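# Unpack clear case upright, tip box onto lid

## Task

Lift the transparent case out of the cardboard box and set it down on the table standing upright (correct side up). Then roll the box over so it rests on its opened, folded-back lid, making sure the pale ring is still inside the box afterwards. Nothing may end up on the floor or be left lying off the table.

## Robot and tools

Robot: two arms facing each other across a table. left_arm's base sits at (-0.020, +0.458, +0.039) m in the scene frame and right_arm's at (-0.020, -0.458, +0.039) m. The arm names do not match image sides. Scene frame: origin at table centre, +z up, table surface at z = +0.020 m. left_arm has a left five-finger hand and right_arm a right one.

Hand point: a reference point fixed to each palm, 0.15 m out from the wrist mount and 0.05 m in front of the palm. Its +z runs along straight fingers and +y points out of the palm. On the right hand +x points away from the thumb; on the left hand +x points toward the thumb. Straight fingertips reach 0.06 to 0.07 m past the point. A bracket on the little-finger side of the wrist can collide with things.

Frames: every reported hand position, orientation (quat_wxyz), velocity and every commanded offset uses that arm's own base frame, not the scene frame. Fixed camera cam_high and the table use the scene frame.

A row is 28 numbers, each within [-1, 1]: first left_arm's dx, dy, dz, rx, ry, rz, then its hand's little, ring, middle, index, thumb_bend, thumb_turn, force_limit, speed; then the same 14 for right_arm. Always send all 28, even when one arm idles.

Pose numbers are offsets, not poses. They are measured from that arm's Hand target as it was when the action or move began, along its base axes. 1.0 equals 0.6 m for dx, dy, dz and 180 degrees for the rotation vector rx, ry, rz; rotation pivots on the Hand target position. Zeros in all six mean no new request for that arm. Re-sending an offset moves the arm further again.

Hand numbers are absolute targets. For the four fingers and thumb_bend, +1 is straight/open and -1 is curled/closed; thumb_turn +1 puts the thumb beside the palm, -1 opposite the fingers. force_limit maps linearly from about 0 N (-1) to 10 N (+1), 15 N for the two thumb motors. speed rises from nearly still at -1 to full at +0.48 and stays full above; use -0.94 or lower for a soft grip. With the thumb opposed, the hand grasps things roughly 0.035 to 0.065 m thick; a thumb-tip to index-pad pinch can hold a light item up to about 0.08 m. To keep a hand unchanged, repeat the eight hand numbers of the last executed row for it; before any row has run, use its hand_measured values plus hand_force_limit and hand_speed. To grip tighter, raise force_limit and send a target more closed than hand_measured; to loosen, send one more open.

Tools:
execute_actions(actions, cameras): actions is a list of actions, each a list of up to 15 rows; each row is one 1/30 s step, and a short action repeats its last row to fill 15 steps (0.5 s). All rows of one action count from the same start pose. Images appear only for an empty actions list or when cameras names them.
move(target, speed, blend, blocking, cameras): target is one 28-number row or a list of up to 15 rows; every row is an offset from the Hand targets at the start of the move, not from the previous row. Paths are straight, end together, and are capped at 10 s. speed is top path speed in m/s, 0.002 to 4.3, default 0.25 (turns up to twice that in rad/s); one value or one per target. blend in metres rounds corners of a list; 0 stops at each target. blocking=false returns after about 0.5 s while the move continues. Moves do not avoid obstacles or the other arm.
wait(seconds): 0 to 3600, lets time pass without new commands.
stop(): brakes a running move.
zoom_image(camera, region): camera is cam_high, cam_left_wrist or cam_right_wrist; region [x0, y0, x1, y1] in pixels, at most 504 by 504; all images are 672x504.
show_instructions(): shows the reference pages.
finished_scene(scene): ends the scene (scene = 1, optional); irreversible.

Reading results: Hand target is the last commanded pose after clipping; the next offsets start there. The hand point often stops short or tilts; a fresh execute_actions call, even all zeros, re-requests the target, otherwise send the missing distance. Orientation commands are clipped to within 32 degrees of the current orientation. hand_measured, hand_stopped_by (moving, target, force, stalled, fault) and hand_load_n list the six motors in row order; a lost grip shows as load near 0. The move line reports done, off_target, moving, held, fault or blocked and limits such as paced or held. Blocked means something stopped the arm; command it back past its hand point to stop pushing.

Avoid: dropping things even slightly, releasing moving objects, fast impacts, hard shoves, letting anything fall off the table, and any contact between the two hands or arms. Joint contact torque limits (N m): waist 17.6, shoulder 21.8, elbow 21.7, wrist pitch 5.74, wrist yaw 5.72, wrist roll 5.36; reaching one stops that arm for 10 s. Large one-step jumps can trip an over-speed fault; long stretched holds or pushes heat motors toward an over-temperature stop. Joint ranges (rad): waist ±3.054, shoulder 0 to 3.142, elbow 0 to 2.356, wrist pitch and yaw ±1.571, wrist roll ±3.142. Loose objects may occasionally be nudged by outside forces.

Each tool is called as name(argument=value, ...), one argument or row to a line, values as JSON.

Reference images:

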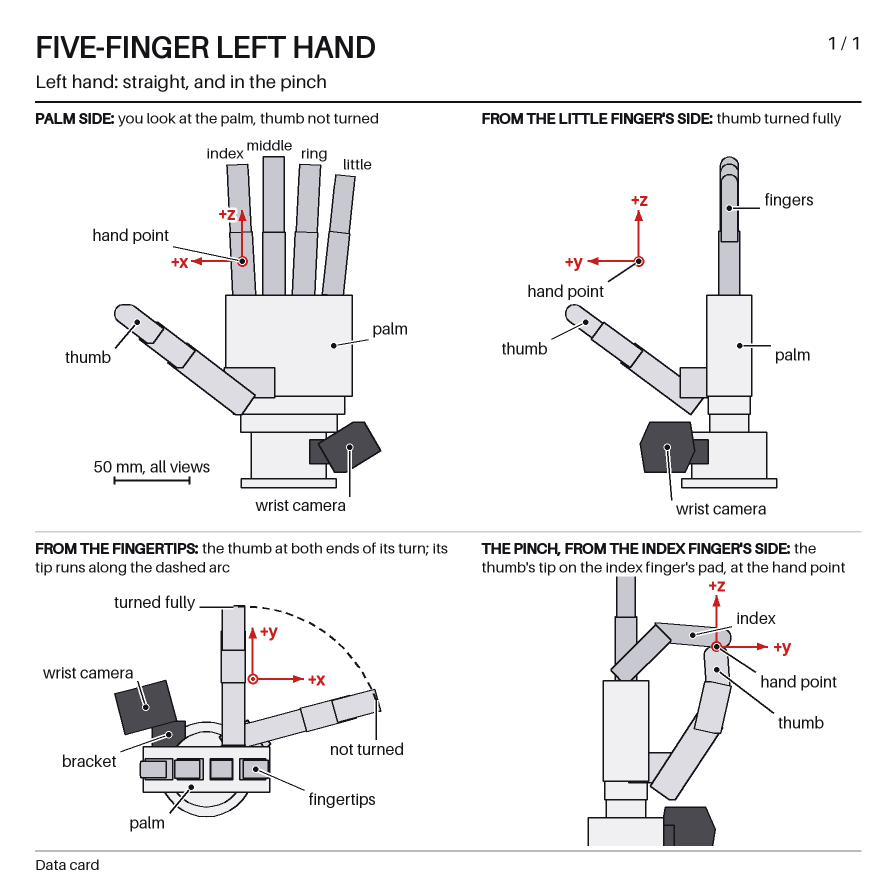

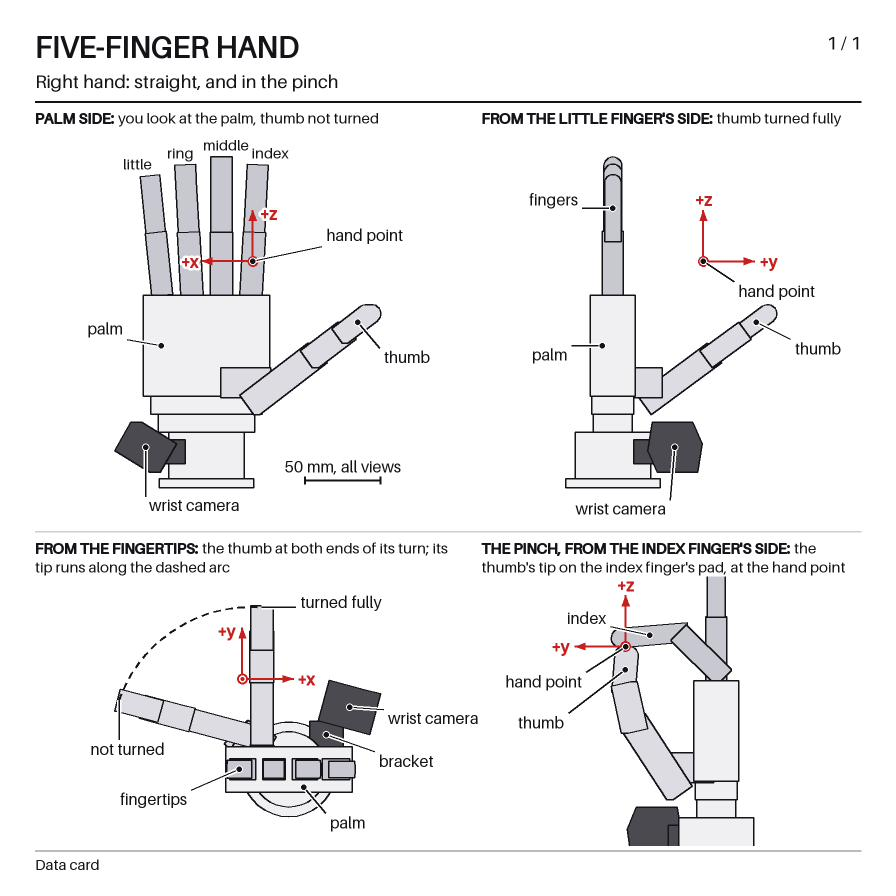

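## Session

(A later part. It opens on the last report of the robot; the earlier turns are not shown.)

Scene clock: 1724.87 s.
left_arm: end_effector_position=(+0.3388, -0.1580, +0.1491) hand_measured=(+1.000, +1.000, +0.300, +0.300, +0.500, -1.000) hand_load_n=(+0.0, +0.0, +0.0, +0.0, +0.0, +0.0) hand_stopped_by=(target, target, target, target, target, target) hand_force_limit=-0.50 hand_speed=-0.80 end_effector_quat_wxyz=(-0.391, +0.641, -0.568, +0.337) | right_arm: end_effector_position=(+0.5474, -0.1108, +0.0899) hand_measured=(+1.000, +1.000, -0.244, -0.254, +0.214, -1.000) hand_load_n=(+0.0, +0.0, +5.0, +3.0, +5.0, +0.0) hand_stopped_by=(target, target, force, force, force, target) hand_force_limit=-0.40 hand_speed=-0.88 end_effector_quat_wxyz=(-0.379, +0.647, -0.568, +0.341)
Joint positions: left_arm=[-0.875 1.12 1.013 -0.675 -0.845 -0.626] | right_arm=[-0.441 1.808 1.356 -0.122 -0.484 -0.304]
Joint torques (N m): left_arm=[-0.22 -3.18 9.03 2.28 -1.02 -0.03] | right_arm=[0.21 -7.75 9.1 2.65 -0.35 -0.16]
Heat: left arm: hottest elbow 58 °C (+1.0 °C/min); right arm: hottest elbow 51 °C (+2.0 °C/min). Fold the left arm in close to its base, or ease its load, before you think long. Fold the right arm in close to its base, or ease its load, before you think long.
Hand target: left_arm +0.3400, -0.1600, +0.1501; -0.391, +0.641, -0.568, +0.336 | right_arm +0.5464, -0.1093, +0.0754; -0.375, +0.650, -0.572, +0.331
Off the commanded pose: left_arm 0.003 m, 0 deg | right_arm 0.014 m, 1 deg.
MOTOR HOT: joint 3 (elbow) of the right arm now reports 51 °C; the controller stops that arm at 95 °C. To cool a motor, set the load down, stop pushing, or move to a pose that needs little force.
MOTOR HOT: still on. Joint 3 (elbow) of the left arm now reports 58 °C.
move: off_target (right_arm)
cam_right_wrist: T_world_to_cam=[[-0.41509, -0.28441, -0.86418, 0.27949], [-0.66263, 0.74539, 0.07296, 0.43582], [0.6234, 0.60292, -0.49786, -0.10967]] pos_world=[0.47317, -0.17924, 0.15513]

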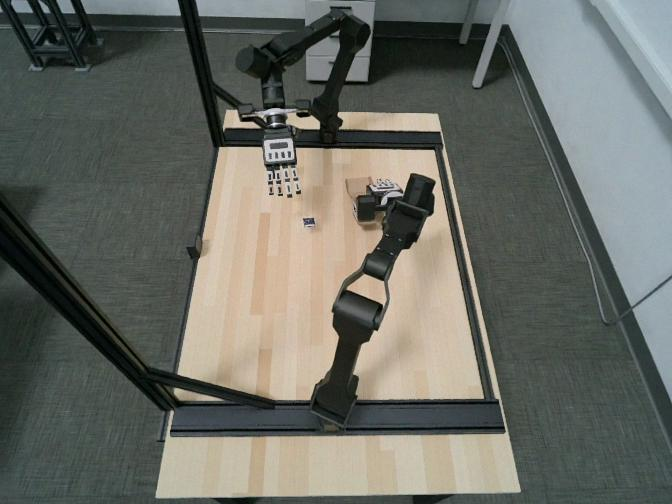

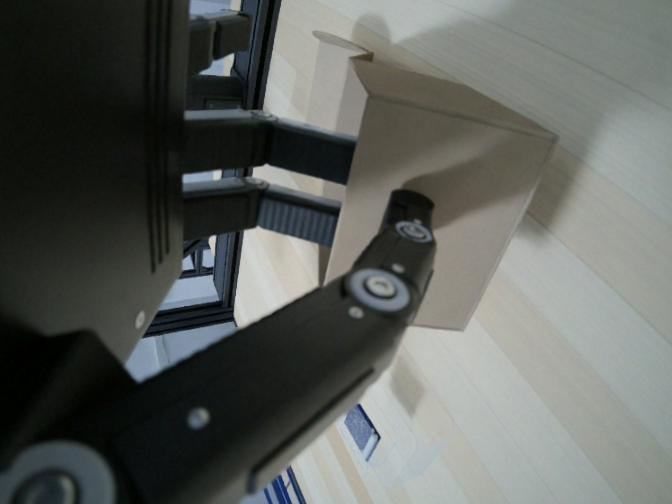

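move(
  target=[0,0,0,0,0,0,1,1,0.3,0.3,0.5,-1,-0.5,-0.8,-0.005,0,-0.0133,0,0,0,1,1,-0.4,-0.4,-0.1,-1,-0.4,-0.88],
  speed=0.03,
  cameras=["cam_high","cam_right_wrist"],
)

zoom_image(
  camera="cam_high",
  region=[330, 165, 400, 235],
)

Scene clock: 1732.23 s.
left_arm: end_effector_position=(+0.3388, -0.1580, +0.1491) hand_measured=(+1.000, +1.000, +0.300, +0.300, +0.500, -1.000) hand_load_n=(+0.0, +0.0, +0.0, +0.0, +0.0, +0.0) hand_stopped_by=(target, target, target, target, target, target) hand_force_limit=-0.50 hand_speed=-0.80 end_effector_quat_wxyz=(-0.391, +0.641, -0.568, +0.337) | right_arm: end_effector_position=(+0.5481, -0.1112, +0.0862) hand_measured=(+1.000, +1.000, -0.244, -0.254, +0.214, -1.000) hand_load_n=(+0.0, +0.0, +5.0, +3.0, +5.5, +0.0) hand_stopped_by=(target, target, force, force, force, target) hand_force_limit=-0.40 hand_speed=-0.88 end_effector_quat_wxyz=(-0.380, +0.646, -0.565, +0.345)
Joint positions: left_arm=[-0.875 1.12 1.013 -0.675 -0.845 -0.626] | right_arm=[-0.441 1.808 1.333 -0.09 -0.484 -0.306]
Joint torques (N m): left_arm=[-0.26 -3.16 9.18 2.29 -1.08 -0.08] | right_arm=[-0.04 -8.04 7.57 2.59 -0.45 -0.16]
Heat: left arm: hottest elbow 58 °C (+1.0 °C/min); right arm: hottest elbow 49 °C (+0.0 °C/min). Fold the left arm in close to its base, or ease its load, before you think long. Fold the right arm in close to its base, or ease its load, before you think long.
Hand target: left_arm +0.3400, -0.1600, +0.1501; -0.391, +0.641, -0.568, +0.336 | right_arm +0.5434, -0.1093, +0.0675; -0.375, +0.650, -0.572, +0.331
Off the commanded pose: left_arm 0.003 m, 0 deg | right_arm 0.019 m, 2 deg.
MOTOR HOT: still on. Joint 3 (elbow) of the left arm now reports 58 °C.
MOTOR HOT: still on. Joint 3 (elbow) of the right arm now reports 49 °C.
move: off_target (right_arm)
cam_right_wrist: T_world_to_cam=[[-0.40723, -0.28973, -0.86615, 0.27177], [-0.66391, 0.74516, 0.06289, 0.43845], [0.6272, 0.60066, -0.49581, -0.11412]] pos_world=[0.47335, -0.17943, 0.15124]

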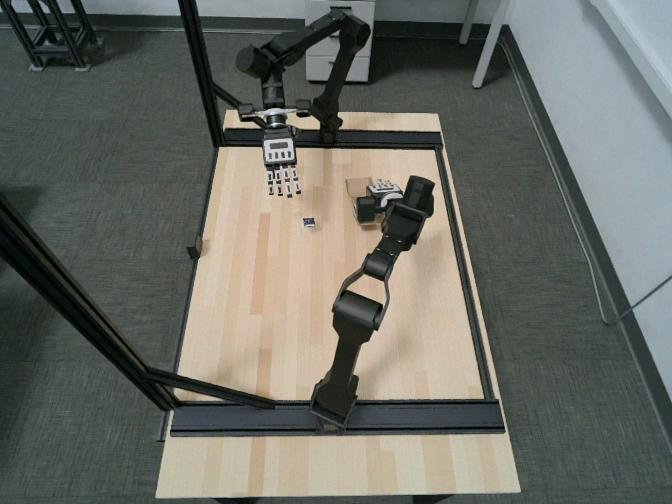

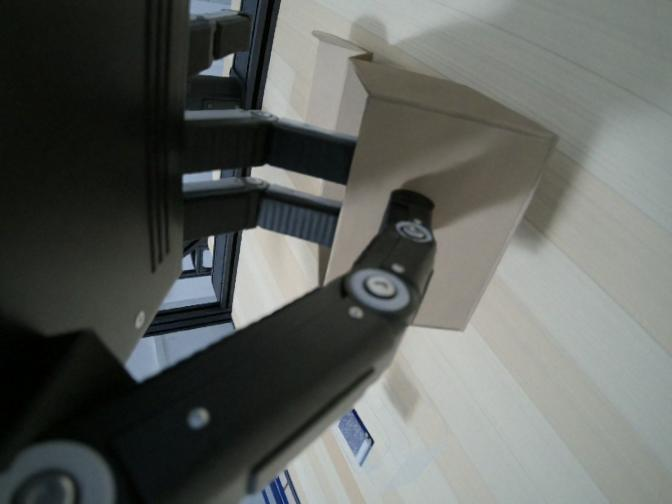

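Scaled by 7.200.

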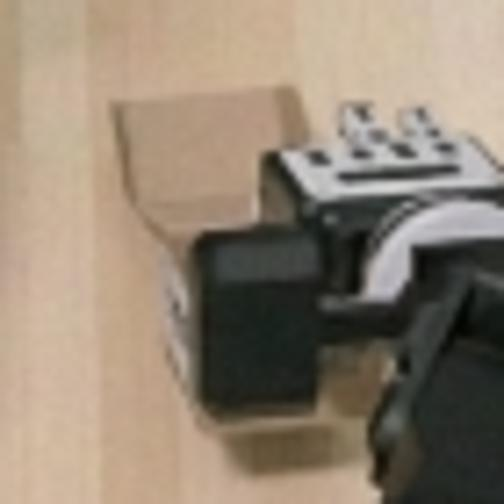

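move(
  target=[0,0,0,0,0,0,1,1,0.3,0.3,0.5,-1,-0.5,-0.8,-0.0723,-0.0028,0.0008,0,0,0,1,1,-0.4,-0.4,-0.1,-1,-0.4,-0.88],
  speed=0.04,
  cameras=["cam_high","cam_right_wrist"],
)

zoom_image(
  camera="cam_right_wrist",
  region=[170, 0, 672, 400],
)

zoom_image(
  camera="cam_high",
  region=[320, 165, 400, 245],
)

Scene clock: 1889.57 s.
left_arm: end_effector_position=(+0.3388, -0.1580, +0.1491) hand_measured=(+1.000, +1.000, +0.300, +0.300, +0.500, -1.000) hand_load_n=(+0.0, +0.0, +0.0, +0.0, +0.0, +0.0) hand_stopped_by=(target, target, target, target, target, target) hand_force_limit=-0.50 hand_speed=-0.80 end_effector_quat_wxyz=(-0.391, +0.641, -0.568, +0.337) | right_arm: end_effector_position=(+0.5053, -0.1125, +0.0695) hand_measured=(+1.000, +1.000, -0.244, -0.254, +0.214, -1.000) hand_load_n=(+0.0, +0.0, +4.5, +2.5, +5.5, +0.0) hand_stopped_by=(target, target, force, force, force, target) hand_force_limit=-0.40 hand_speed=-0.88 end_effector_quat_wxyz=(-0.376, +0.649, -0.572, +0.332)
Joint positions: left_arm=[-0.875 1.12 1.013 -0.675 -0.845 -0.626] | right_arm=[-0.496 1.707 1.177 -0.084 -0.53 -0.344]
Joint torques (N m): left_arm=[-0.3 -3.12 9.18 2.25 -1.05 -0.07] | right_arm=[-0.25 -10.56 7.38 2.41 -0.56 -0.16]
Heat: left arm: hottest elbow 59 °C (+0.0 °C/min); right arm: hottest wrist pitch 51 °C (+1.0 °C/min). Fold the left arm in close to its base, or ease its load, before you think long. Fold the right arm in close to its base, or ease its load, before you think long.
Hand target: left_arm +0.3400, -0.1600, +0.1501; -0.391, +0.641, -0.568, +0.336 | right_arm +0.5001, -0.1110, +0.0680; -0.375, +0.650, -0.572, +0.331
Off the commanded pose: left_arm 0.003 m, 0 deg | right_arm 0.006 m, 0 deg.
MOTOR HOT: still on. Joint 3 (elbow) of the left arm now reports 59 °C.
MOTOR HOT: still on. Joint 4 (wrist pitch) of the right arm now reports 51 °C.
move: done
cam_right_wrist: T_world_to_cam=[[-0.4324, -0.27949, -0.85727, 0.25272], [-0.66246, 0.74345, 0.09176, 0.40905], [0.6117, 0.60759, -0.50662, -0.08545]] pos_world=[0.43252, -0.18156, 0.13582]

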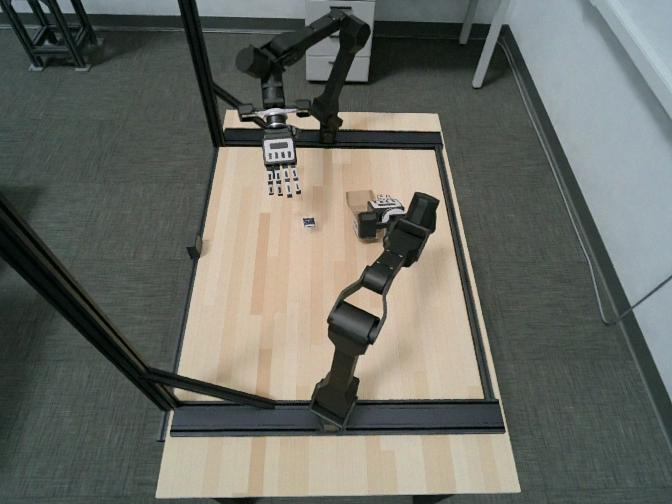

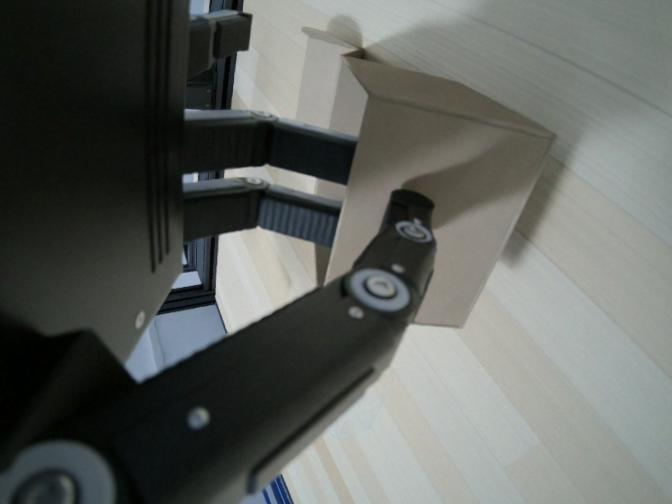

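Scaled by 1.004 from the camera's image (finer frame: 960x720).

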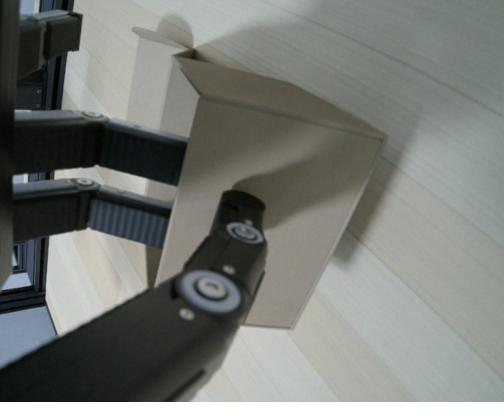

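Scaled by 6.300.

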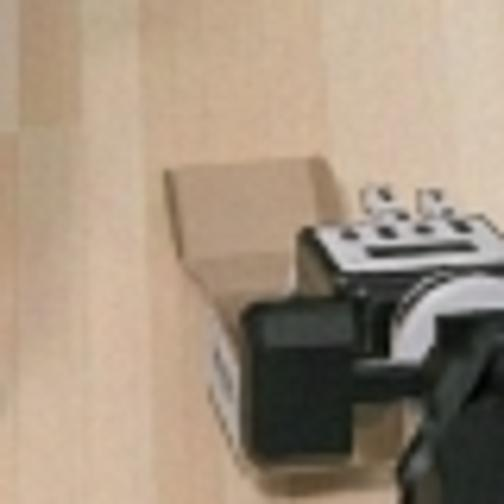

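move(
  target=[
    [0,0,0,0,0,0,1,1,0.3,0.3,0.5,-1,-0.5,-0.8,0.005,0,0.0217,-0.005,0.0386,0,1,1,-0.4,-0.4,-0.1,-1,-0.4,-0.88],
    [0,0,0,0,0,0,1,1,0.3,0.3,0.5,-1,-0.5,-0.8,-0.0318,-0.0043,0.029,-0.0107,0.0826,0,1,1,-0.4,-0.4,-0.1,-1,-0.4,-0.88],
  ],
  speed=0.04,
  blend=0.004,
  cameras=["cam_high","cam_right_wrist"],
)

zoom_image(
  camera="cam_right_wrist",
  region=[170, 0, 672, 400],
)

zoom_image(
  camera="cam_high",
  region=[320, 165, 400, 245],
)

Scene clock: 1952.33 s.
left_arm: end_effector_position=(+0.3388, -0.1580, +0.1491) hand_measured=(+1.000, +1.000, +0.300, +0.300, +0.500, -1.000) hand_load_n=(+0.0, +0.0, +0.0, +0.0, +0.0, +0.0) hand_stopped_by=(target, target, target, target, target, target) hand_force_limit=-0.50 hand_speed=-0.80 end_effector_quat_wxyz=(-0.391, +0.641, -0.568, +0.337) | right_arm: end_effector_position=(+0.4781, -0.1130, +0.0899) hand_measured=(+1.000, +1.000, -0.244, -0.254, +0.214, -1.000) hand_load_n=(+0.0, +0.0, +5.0, +1.5, +6.0, +0.0) hand_stopped_by=(target, target, force, force, force, target) hand_force_limit=-0.40 hand_speed=-0.88 end_effector_quat_wxyz=(-0.289, +0.691, -0.611, +0.257)
Joint positions: left_arm=[-0.875 1.12 1.013 -0.675 -0.845 -0.626] | right_arm=[-0.448 1.784 1.578 -0.655 -0.395 -0.423]
Joint torques (N m): left_arm=[-0.24 -3.2 9.16 2.25 -1.05 -0.05] | right_arm=[0.29 -7.33 11.43 1.75 -0.39 -0.15]
Heat: left arm: hottest elbow 59 °C (+0.0 °C/min); right arm: hottest wrist pitch 54 °C (+2.0 °C/min). Fold the left arm in close to its base, or ease its load, before you think long. Fold the right arm in close to its base, or ease its load, before you think long.
Hand target: left_arm +0.3400, -0.1600, +0.1501; -0.391, +0.641, -0.568, +0.336 | right_arm +0.4810, -0.1135, +0.0855; -0.287, +0.694, -0.610, +0.253
Off the commanded pose: left_arm 0.003 m, 0 deg | right_arm 0.005 m, 1 deg.
MOTOR HOT: still on. Joint 3 (elbow) of the left arm now reports 59 °C.
MOTOR HOT: still on. Joint 4 (wrist pitch) of the right arm now reports 54 °C.
move: done
cam_right_wrist: T_world_to_cam=[[-0.63294, -0.30307, -0.71241, 0.33843], [-0.61873, 0.75113, 0.23017, 0.35703], [0.46536, 0.58648, -0.66294, 0.02347]] pos_world=[0.42419, -0.17937, 0.17448]

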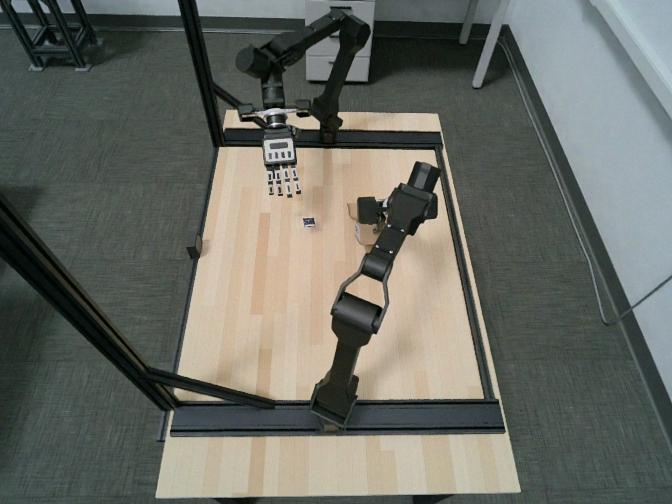

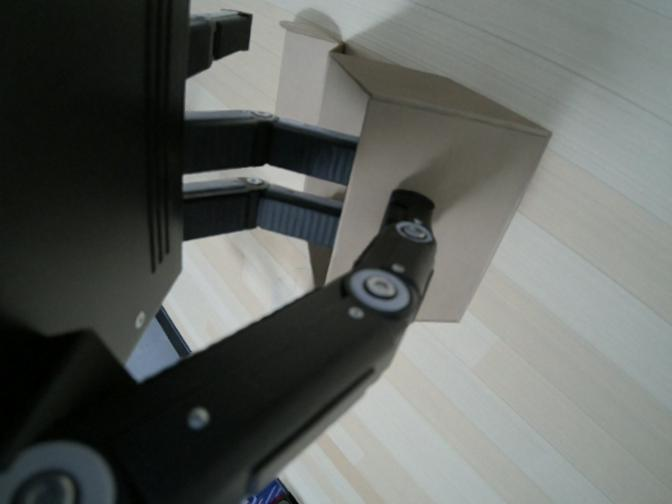

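Scaled by 1.004 from the camera's image (finer frame: 960x720).

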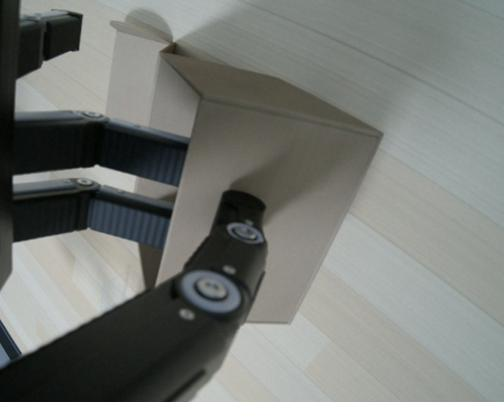

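Scaled by 6.300.

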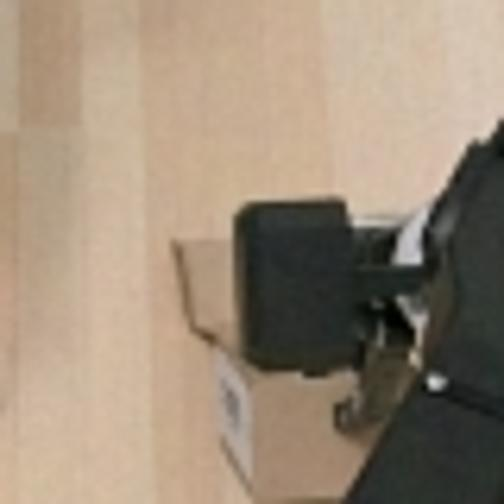

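zoom_image(
  camera="cam_right_wrist",
  region=[250, 0, 400, 112],
)

Scaled by 3.360 from the camera's image (finer frame: 960x720).

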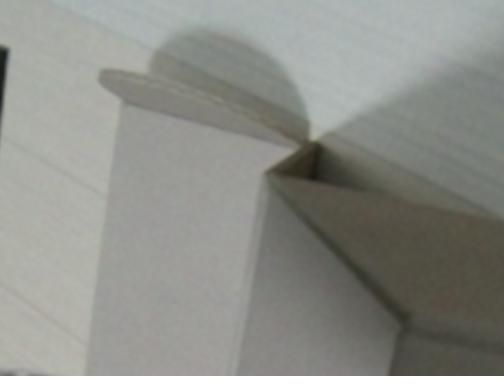

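zoom_image(
  camera="cam_right_wrist",
  region=[340, 20, 580, 200],
)

Scaled by 2.100 from the camera's image (finer frame: 960x720).

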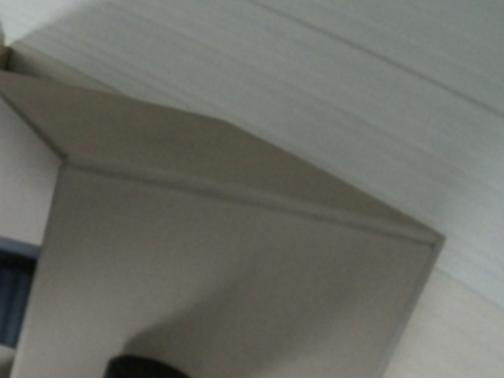

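move(
  target=[0,0,0,0,0,0,1,1,0.3,0.3,0.5,-1,-0.5,-0.8,0,0,-0.0233,0,0,0,1,1,-0.4,-0.4,-0.1,-1,-0.4,-0.88],
  speed=0.04,
  cameras=["cam_high","cam_right_wrist"],
)

zoom_image(
  camera="cam_right_wrist",
  region=[250, 0, 490, 180],
)

zoom_image(
  camera="cam_high",
  region=[320, 175, 400, 255],
)

Scene clock: 2156.37 s.
left_arm: end_effector_position=(+0.3388, -0.1580, +0.1491) hand_measured=(+1.000, +1.000, +0.300, +0.300, +0.500, -1.000) hand_load_n=(+0.0, +0.0, +0.0, +0.0, +0.0, +0.0) hand_stopped_by=(target, target, target, target, target, target) hand_force_limit=-0.50 hand_speed=-0.80 end_effector_quat_wxyz=(-0.391, +0.641, -0.568, +0.337) | right_arm: end_effector_position=(+0.4854, -0.1164, +0.0890) hand_measured=(+1.000, +1.000, -0.244, -0.254, +0.214, -1.000) hand_load_n=(+0.0, +0.0, +5.0, +1.5, +6.0, +0.0) hand_stopped_by=(target, target, force, force, force, target) hand_force_limit=-0.40 hand_speed=-0.88 end_effector_quat_wxyz=(-0.293, +0.690, -0.605, +0.269)
Joint positions: left_arm=[-0.875 1.12 1.013 -0.675 -0.845 -0.626] | right_arm=[-0.447 1.785 1.559 -0.607 -0.394 -0.424]
Joint torques (N m): left_arm=[-0.26 -3.38 9.07 2.27 -1.02 -0.01] | right_arm=[0.27 -7.62 7.44 2.2 -0.38 -0.13]
Heat: left arm: hottest elbow 61 °C (+1.0 °C/min); right arm: hottest elbow 50 °C (+1.0 °C/min). Fold the left arm in close to its base, or ease its load, before you think long. Fold the right arm in close to its base, or ease its load, before you think long.
Hand target: left_arm +0.3400, -0.1600, +0.1501; -0.391, +0.641, -0.568, +0.336 | right_arm +0.4811, -0.1134, +0.0715; -0.287, +0.694, -0.610, +0.253
Off the commanded pose: left_arm 0.003 m, 0 deg | right_arm 0.018 m, 2 deg.
MOTOR HOT: still on. Joint 3 (elbow) of the left arm now reports 61 °C.
MOTOR HOT: still on. Joint 3 (elbow) of the right arm now reports 50 °C.
move: off_target (right_arm)
cam_right_wrist: T_world_to_cam=[[-0.61497, -0.31264, -0.72393, 0.33255], [-0.62464, 0.75346, 0.20524, 0.36972], [0.48128, 0.57841, -0.65864, 0.01252]] pos_world=[0.42943, -0.18184, 0.17311]

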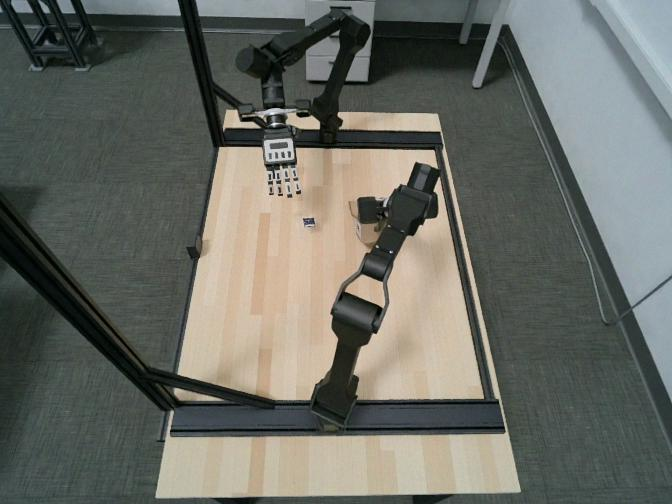

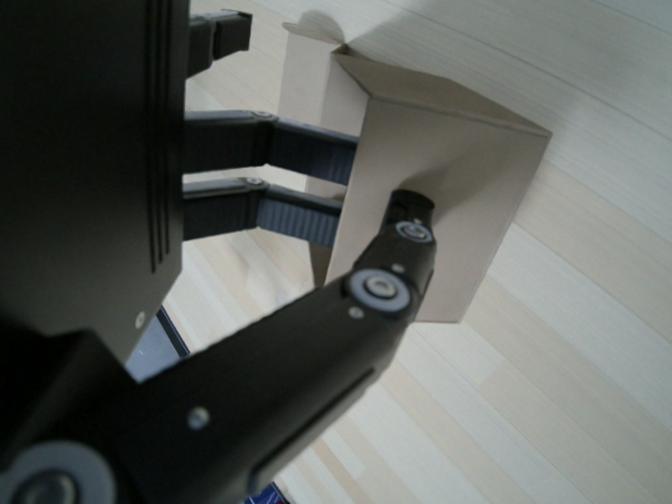

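Scaled by 2.100 from the camera's image (finer frame: 960x720).

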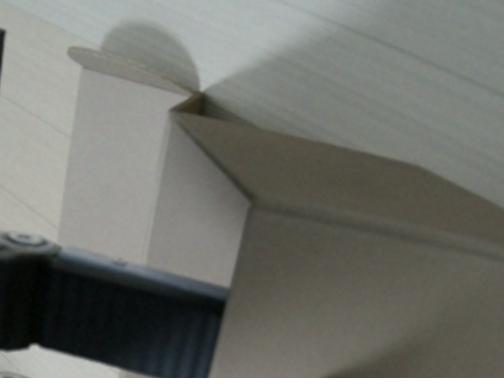

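Scaled by 6.300.

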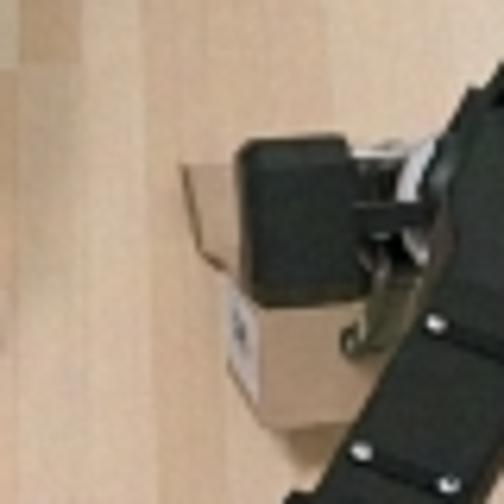

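move(
  target=[0,0,0,0,0,0,1,1,0.3,0.3,0.5,-1,-0.5,-0.8,-0.0552,-0.0085,0.0125,-0.0086,0.0661,0,1,1,-0.4,-0.4,-0.1,-1,-0.4,-0.88],
  speed=0.04,
  cameras=["cam_high","cam_right_wrist"],
)

zoom_image(
  camera="cam_right_wrist",
  region=[250, 0, 490, 180],
)

zoom_image(
  camera="cam_high",
  region=[320, 175, 400, 255],
)

Scene clock: 2176.60 s.
left_arm: end_effector_position=(+0.3388, -0.1580, +0.1491) hand_measured=(+1.000, +1.000, +0.300, +0.300, +0.500, -1.000) hand_load_n=(+0.0, +0.0, +0.0, +0.0, +0.0, +0.0) hand_stopped_by=(target, target, target, target, target, target) hand_force_limit=-0.50 hand_speed=-0.80 end_effector_quat_wxyz=(-0.391, +0.641, -0.568, +0.337) | right_arm: end_effector_position=(+0.4456, -0.1181, +0.0841) hand_measured=(+1.000, +1.000, -0.244, -0.254, +0.214, -1.000) hand_load_n=(+0.0, +0.0, +4.5, +1.5, +6.0, +0.0) hand_stopped_by=(target, target, force, force, force, target) hand_force_limit=-0.40 hand_speed=-0.88 end_effector_quat_wxyz=(-0.216, +0.717, -0.634, +0.193)
Joint positions: left_arm=[-0.875 1.12 1.013 -0.675 -0.845 -0.626] | right_arm=[-0.425 1.9 1.835 -0.988 -0.29 -0.471]
Joint torques (N m): left_arm=[-0.26 -3.11 9.26 2.22 -1.08 -0.07] | right_arm=[0.28 -7.73 10.83 1.34 -0.31 -0.15]
Heat: left arm: hottest elbow 61 °C (+1.0 °C/min); right arm: hottest elbow 49 °C (+0.0 °C/min). Fold the left arm in close to its base, or ease its load, before you think long. Fold the right arm in close to its base, or ease its load, before you think long.
Hand target: left_arm +0.3400, -0.1600, +0.1501; -0.391, +0.641, -0.568, +0.336 | right_arm +0.4479, -0.1185, +0.0788; -0.213, +0.720, -0.633, +0.188
Off the commanded pose: left_arm 0.003 m, 0 deg | right_arm 0.006 m, 1 deg.
MOTOR HOT: still on. Joint 3 (elbow) of the left arm now reports 61 °C.
MOTOR HOT: still on. Joint 3 (elbow) of the right arm now reports 49 °C.
move: done
cam_right_wrist: T_world_to_cam=[[-0.76461, -0.31974, -0.55959, 0.356], [-0.56014, 0.75913, 0.33161, 0.30844], [0.31877, 0.567, -0.75954, 0.10897]] pos_world=[0.41023, -0.1821, 0.1797]

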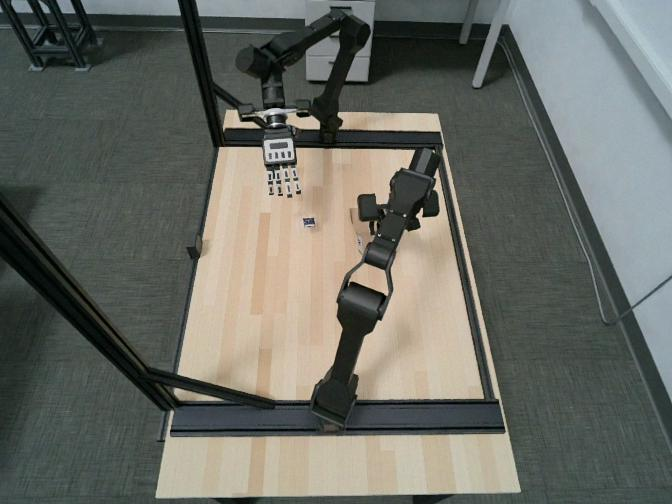

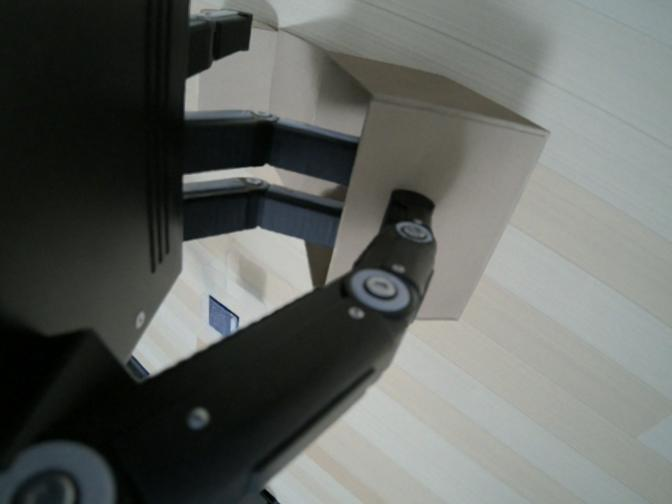

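Scaled by 2.100 from the camera's image (finer frame: 960x720).

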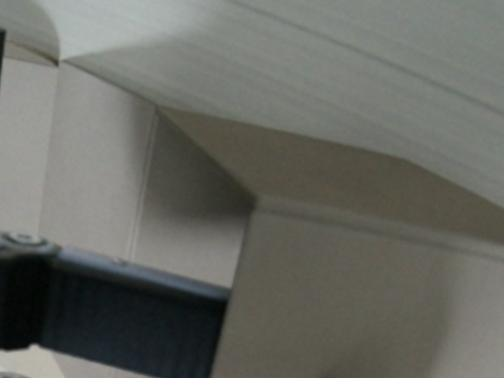

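Scaled by 6.300.

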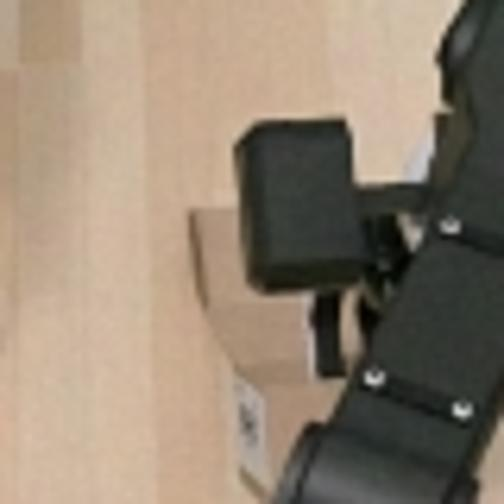

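move(
  target=[0,0,0,0,0,0,1,1,0.3,0.3,0.5,-1,-0.5,-0.8,-0.1032,-0.0142,0.002,-0.0086,0.0661,0,1,1,-0.4,-0.4,-0.1,-1,-0.4,-0.88],
  speed=0.05,
  cameras=["cam_high","cam_right_wrist"],
)

zoom_image(
  camera="cam_right_wrist",
  region=[170, 0, 490, 240],
)

zoom_image(
  camera="cam_high",
  region=[320, 185, 410, 275],
)

Scene clock: 2216.60 s.
left_arm: end_effector_position=(+0.3388, -0.1580, +0.1491) hand_measured=(+1.000, +1.000, +0.300, +0.300, +0.500, -1.000) hand_load_n=(+0.0, +0.0, +0.0, +0.0, +0.0, +0.0) hand_stopped_by=(target, target, target, target, target, target) hand_force_limit=-0.50 hand_speed=-0.80 end_effector_quat_wxyz=(-0.391, +0.641, -0.568, +0.337) | right_arm: end_effector_position=(+0.3848, -0.1241, +0.0850) hand_measured=(+1.000, +1.000, -0.244, -0.254, +0.214, -1.000) hand_load_n=(+0.0, +0.0, +4.5, +1.5, +6.0, +0.0) hand_stopped_by=(target, target, force, force, force, target) hand_force_limit=-0.40 hand_speed=-0.88 end_effector_quat_wxyz=(-0.140, +0.738, -0.648, +0.126)
Joint positions: left_arm=[-0.875 1.12 1.013 -0.675 -0.845 -0.626] | right_arm=[-0.43 1.946 1.984 -1.28 -0.193 -0.526]
Joint torques (N m): left_arm=[-0.21 -3.1 9.1 2.3 -1.07 -0.08] | right_arm=[-0.29 -7.49 10.01 0.86 -0.19 -0.14]
Heat: left arm: hottest elbow 61 °C (+0.0 °C/min); right arm: hottest elbow 52 °C (+2.0 °C/min). Fold the left arm in close to its base, or ease its load, before you think long. Fold the right arm in close to its base, or ease its load, before you think long.
Hand target: left_arm +0.3400, -0.1600, +0.1501; -0.391, +0.641, -0.568, +0.336 | right_arm +0.3859, -0.1270, +0.0801; -0.136, +0.738, -0.649, +0.121
Off the commanded pose: left_arm 0.003 m, 0 deg | right_arm 0.006 m, 1 deg.
MOTOR HOT: still on. Joint 3 (elbow) of the left arm now reports 61 °C.
MOTOR HOT: still on. Joint 3 (elbow) of the right arm now reports 52 °C.
move: done
cam_right_wrist: T_world_to_cam=[[-0.86082, -0.33637, -0.38189, 0.32805], [-0.48572, 0.76699, 0.41929, 0.2435], [0.15187, 0.54643, -0.82362, 0.19951]] pos_world=[0.37036, -0.18543, 0.1875]

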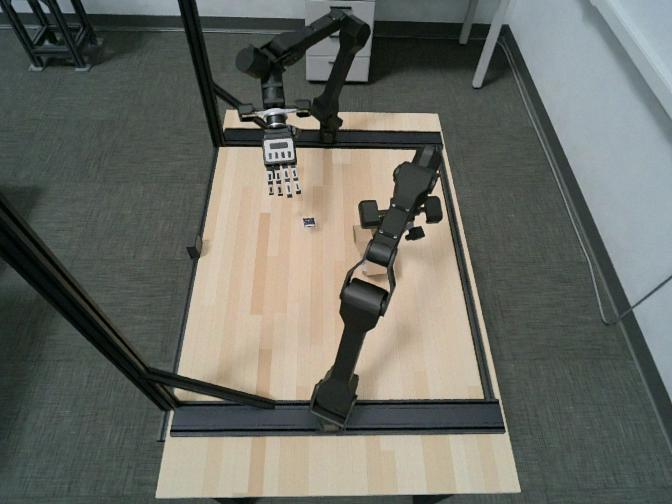

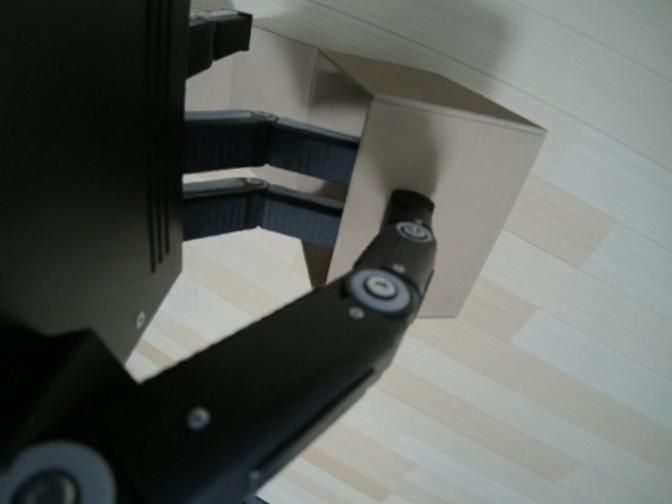

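Scaled by 1.575 from the camera's image (finer frame: 960x720).

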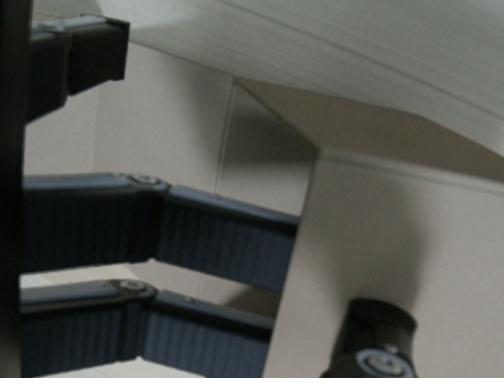

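Scaled by 5.600.

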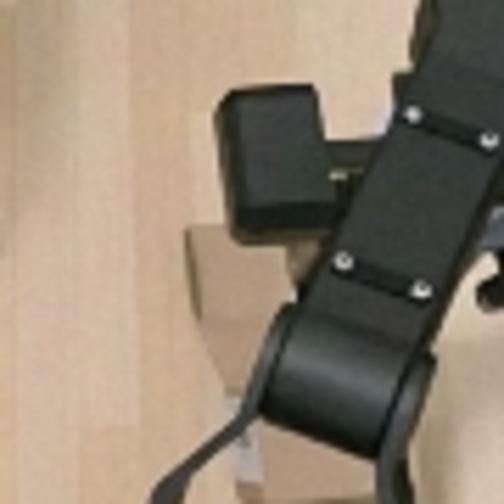

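move(
  target=[0,0,0,0,0,0,1,1,0.3,0.3,0.5,-1,-0.5,-0.8,-0.1082,-0.0133,-0.0027,-0.0086,0.0661,0,1,1,-0.4,-0.4,-0.1,-1,-0.4,-0.88],
  speed=0.05,
  cameras=["cam_high","cam_right_wrist"],
)

zoom_image(
  camera="cam_right_wrist",
  region=[170, 0, 490, 240],
)

zoom_image(
  camera="cam_high",
  region=[320, 205, 410, 295],
)

Scene clock: 2249.20 s.
left_arm: end_effector_position=(+0.3388, -0.1580, +0.1491) hand_measured=(+1.000, +1.000, +0.300, +0.300, +0.500, -1.000) hand_load_n=(-0.5, +0.0, +0.0, +0.0, +0.0, +0.0) hand_stopped_by=(target, target, target, target, target, target) hand_force_limit=-0.50 hand_speed=-0.80 end_effector_quat_wxyz=(-0.391, +0.641, -0.568, +0.337) | right_arm: end_effector_position=(+0.3203, -0.1324, +0.0826) hand_measured=(+1.000, +1.000, -0.244, -0.254, +0.214, -1.000) hand_load_n=(+0.0, +0.0, +5.0, +1.0, +6.5, +0.0) hand_stopped_by=(target, target, force, force, force, target) hand_force_limit=-0.40 hand_speed=-0.88 end_effector_quat_wxyz=(-0.062, +0.748, -0.658, +0.058)
Joint positions: left_arm=[-0.875 1.12 1.013 -0.675 -0.845 -0.626] | right_arm=[-0.441 1.974 2.037 -1.488 -0.086 -0.563]
Joint torques (N m): left_arm=[-0.15 -3.16 8.98 2.27 -1.07 -0.04] | right_arm=[-0.29 -7.24 9.33 0.36 -0.02 -0.16]
Heat: left arm: hottest elbow 61 °C (+0.0 °C/min); right arm: hottest elbow 50 °C (-1.0 °C/min). Fold the left arm in close to its base, or ease its load, before you think long. Fold the right arm in close to its base, or ease its load, before you think long.
Hand target: left_arm +0.3400, -0.1600, +0.1501; -0.391, +0.641, -0.568, +0.336 | right_arm +0.3210, -0.1351, +0.0784; -0.058, +0.749, -0.658, +0.053
Off the commanded pose: left_arm 0.003 m, 0 deg | right_arm 0.005 m, 1 deg.
MOTOR HOT: still on. Joint 3 (elbow) of the left arm now reports 61 °C.
MOTOR HOT: still on. Joint 3 (elbow) of the right arm now reports 50 °C.
move: done
cam_right_wrist: T_world_to_cam=[[-0.92048, -0.34316, -0.18696, 0.27086], [-0.39017, 0.78029, 0.48879, 0.185], [-0.02185, 0.52286, -0.85214, 0.26673]] pos_world=[0.32733, -0.19087, 0.1875]

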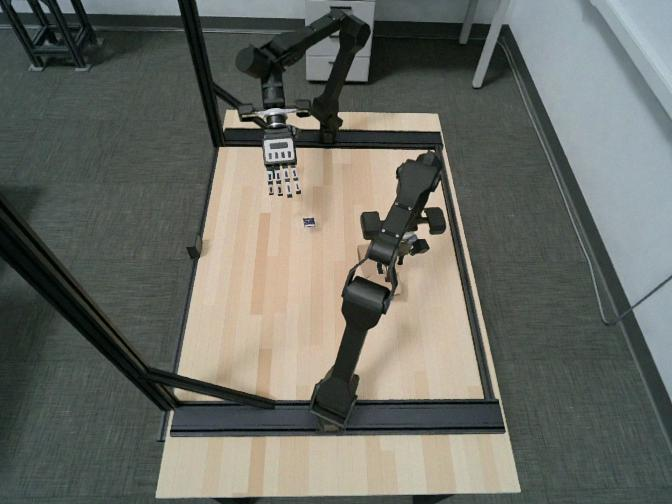

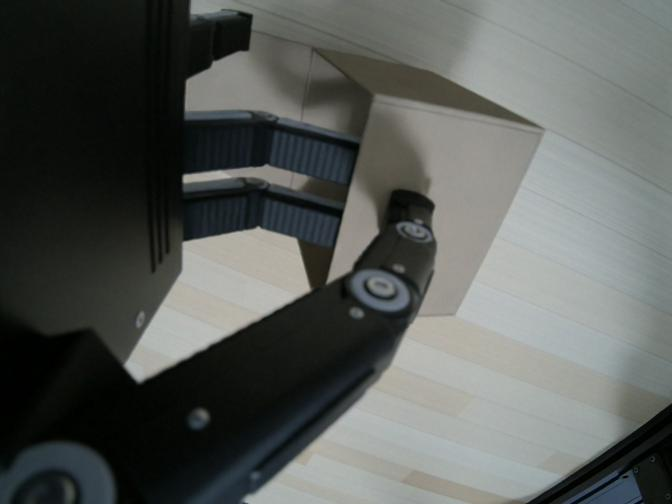

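Scaled by 1.575 from the camera's image (finer frame: 960x720).

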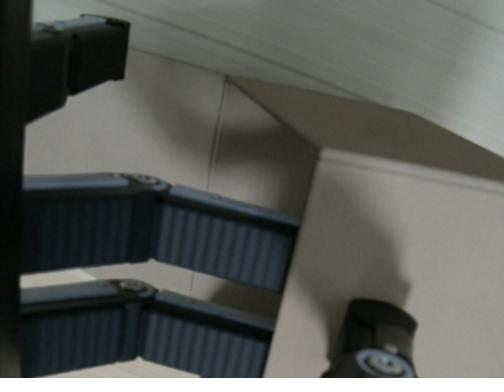

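Scaled by 5.600.

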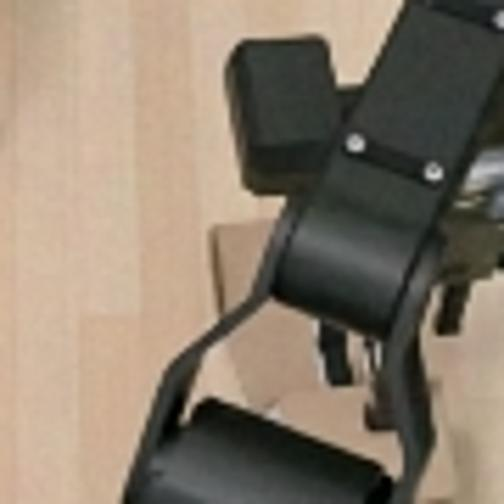

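execute_actions(
  actions=[
    [[0,0,0,0,0,0,1,1,0.3,0.3,0.5,-1,-0.5,-0.8,0,0,0,0,0,0,1,1,-0.4,-0.4,0.25,-1,-0.4,-0.92]],
    [[0,0,0,0,0,0,1,1,0.3,0.3,0.5,-1,-0.5,-0.8,0,0,0,0,0,0,1,1,-0.4,-0.4,0.25,-1,-0.4,-0.92]],
  ],
  cameras=["cam_right_wrist"],
)

Scene clock: 2291.97 s.
left_arm: end_effector_position=(+0.3388, -0.1580, +0.1491) hand_measured=(+1.000, +1.000, +0.300, +0.300, +0.500, -1.000) hand_load_n=(+0.0, +0.0, +0.0, +0.0, +0.0, +0.0) hand_stopped_by=(target, target, target, target, target, target) hand_force_limit=-0.50 hand_speed=-0.80 end_effector_quat_wxyz=(-0.391, +0.641, -0.568, +0.337) | right_arm: end_effector_position=(+0.3202, -0.1325, +0.0827) hand_measured=(+1.000, +1.000, -0.244, -0.254, +0.250, -1.000) hand_load_n=(+0.0, +0.0, +4.5, +0.5, +0.0, +0.0) hand_stopped_by=(target, target, force, force, target, target) hand_force_limit=-0.40 hand_speed=-0.92 end_effector_quat_wxyz=(-0.061, +0.748, -0.658, +0.058)
Joint positions: left_arm=[-0.875 1.12 1.013 -0.675 -0.845 -0.626] | right_arm=[-0.441 1.974 2.037 -1.488 -0.086 -0.563]
Joint torques (N m): left_arm=[-0.22 -3.1 9.13 2.25 -1.06 -0.05] | right_arm=[-0.3 -7.24 9.34 0.36 -0.02 -0.14]
Heat: left arm: hottest elbow 61 °C (+0.0 °C/min); right arm: hottest elbow 51 °C (+0.0 °C/min). Fold the left arm in close to its base, or ease its load, before you think long. Fold the right arm in close to its base, or ease its load, before you think long.
Hand target: left_arm +0.3400, -0.1600, +0.1501; -0.391, +0.641, -0.568, +0.336 | right_arm +0.3210, -0.1351, +0.0785; -0.058, +0.749, -0.658, +0.053
Off the commanded pose: left_arm 0.003 m, 0 deg | right_arm 0.005 m, 1 deg.
MOTOR HOT: still on. Joint 3 (elbow) of the left arm now reports 61 °C.
MOTOR HOT: still on. Joint 3 (elbow) of the right arm now reports 51 °C.
cam_right_wrist: T_world_to_cam=[[-0.92052, -0.34323, -0.18662, 0.2708], [-0.39006, 0.78047, 0.48859, 0.18501], [-0.02205, 0.52256, -0.85232, 0.26699]] pos_world=[0.32733, -0.19097, 0.1877]

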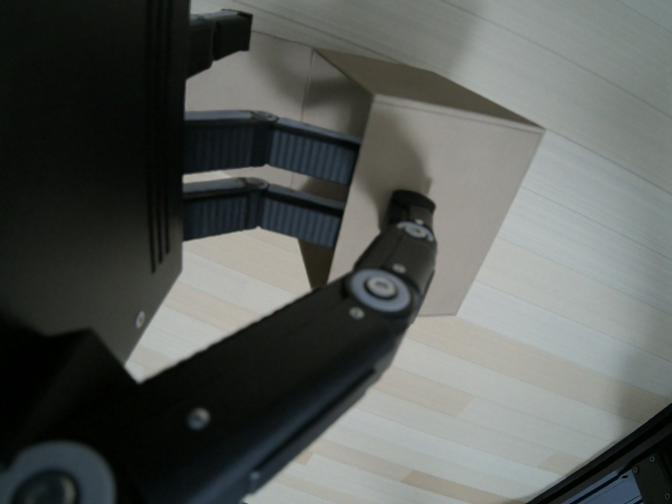

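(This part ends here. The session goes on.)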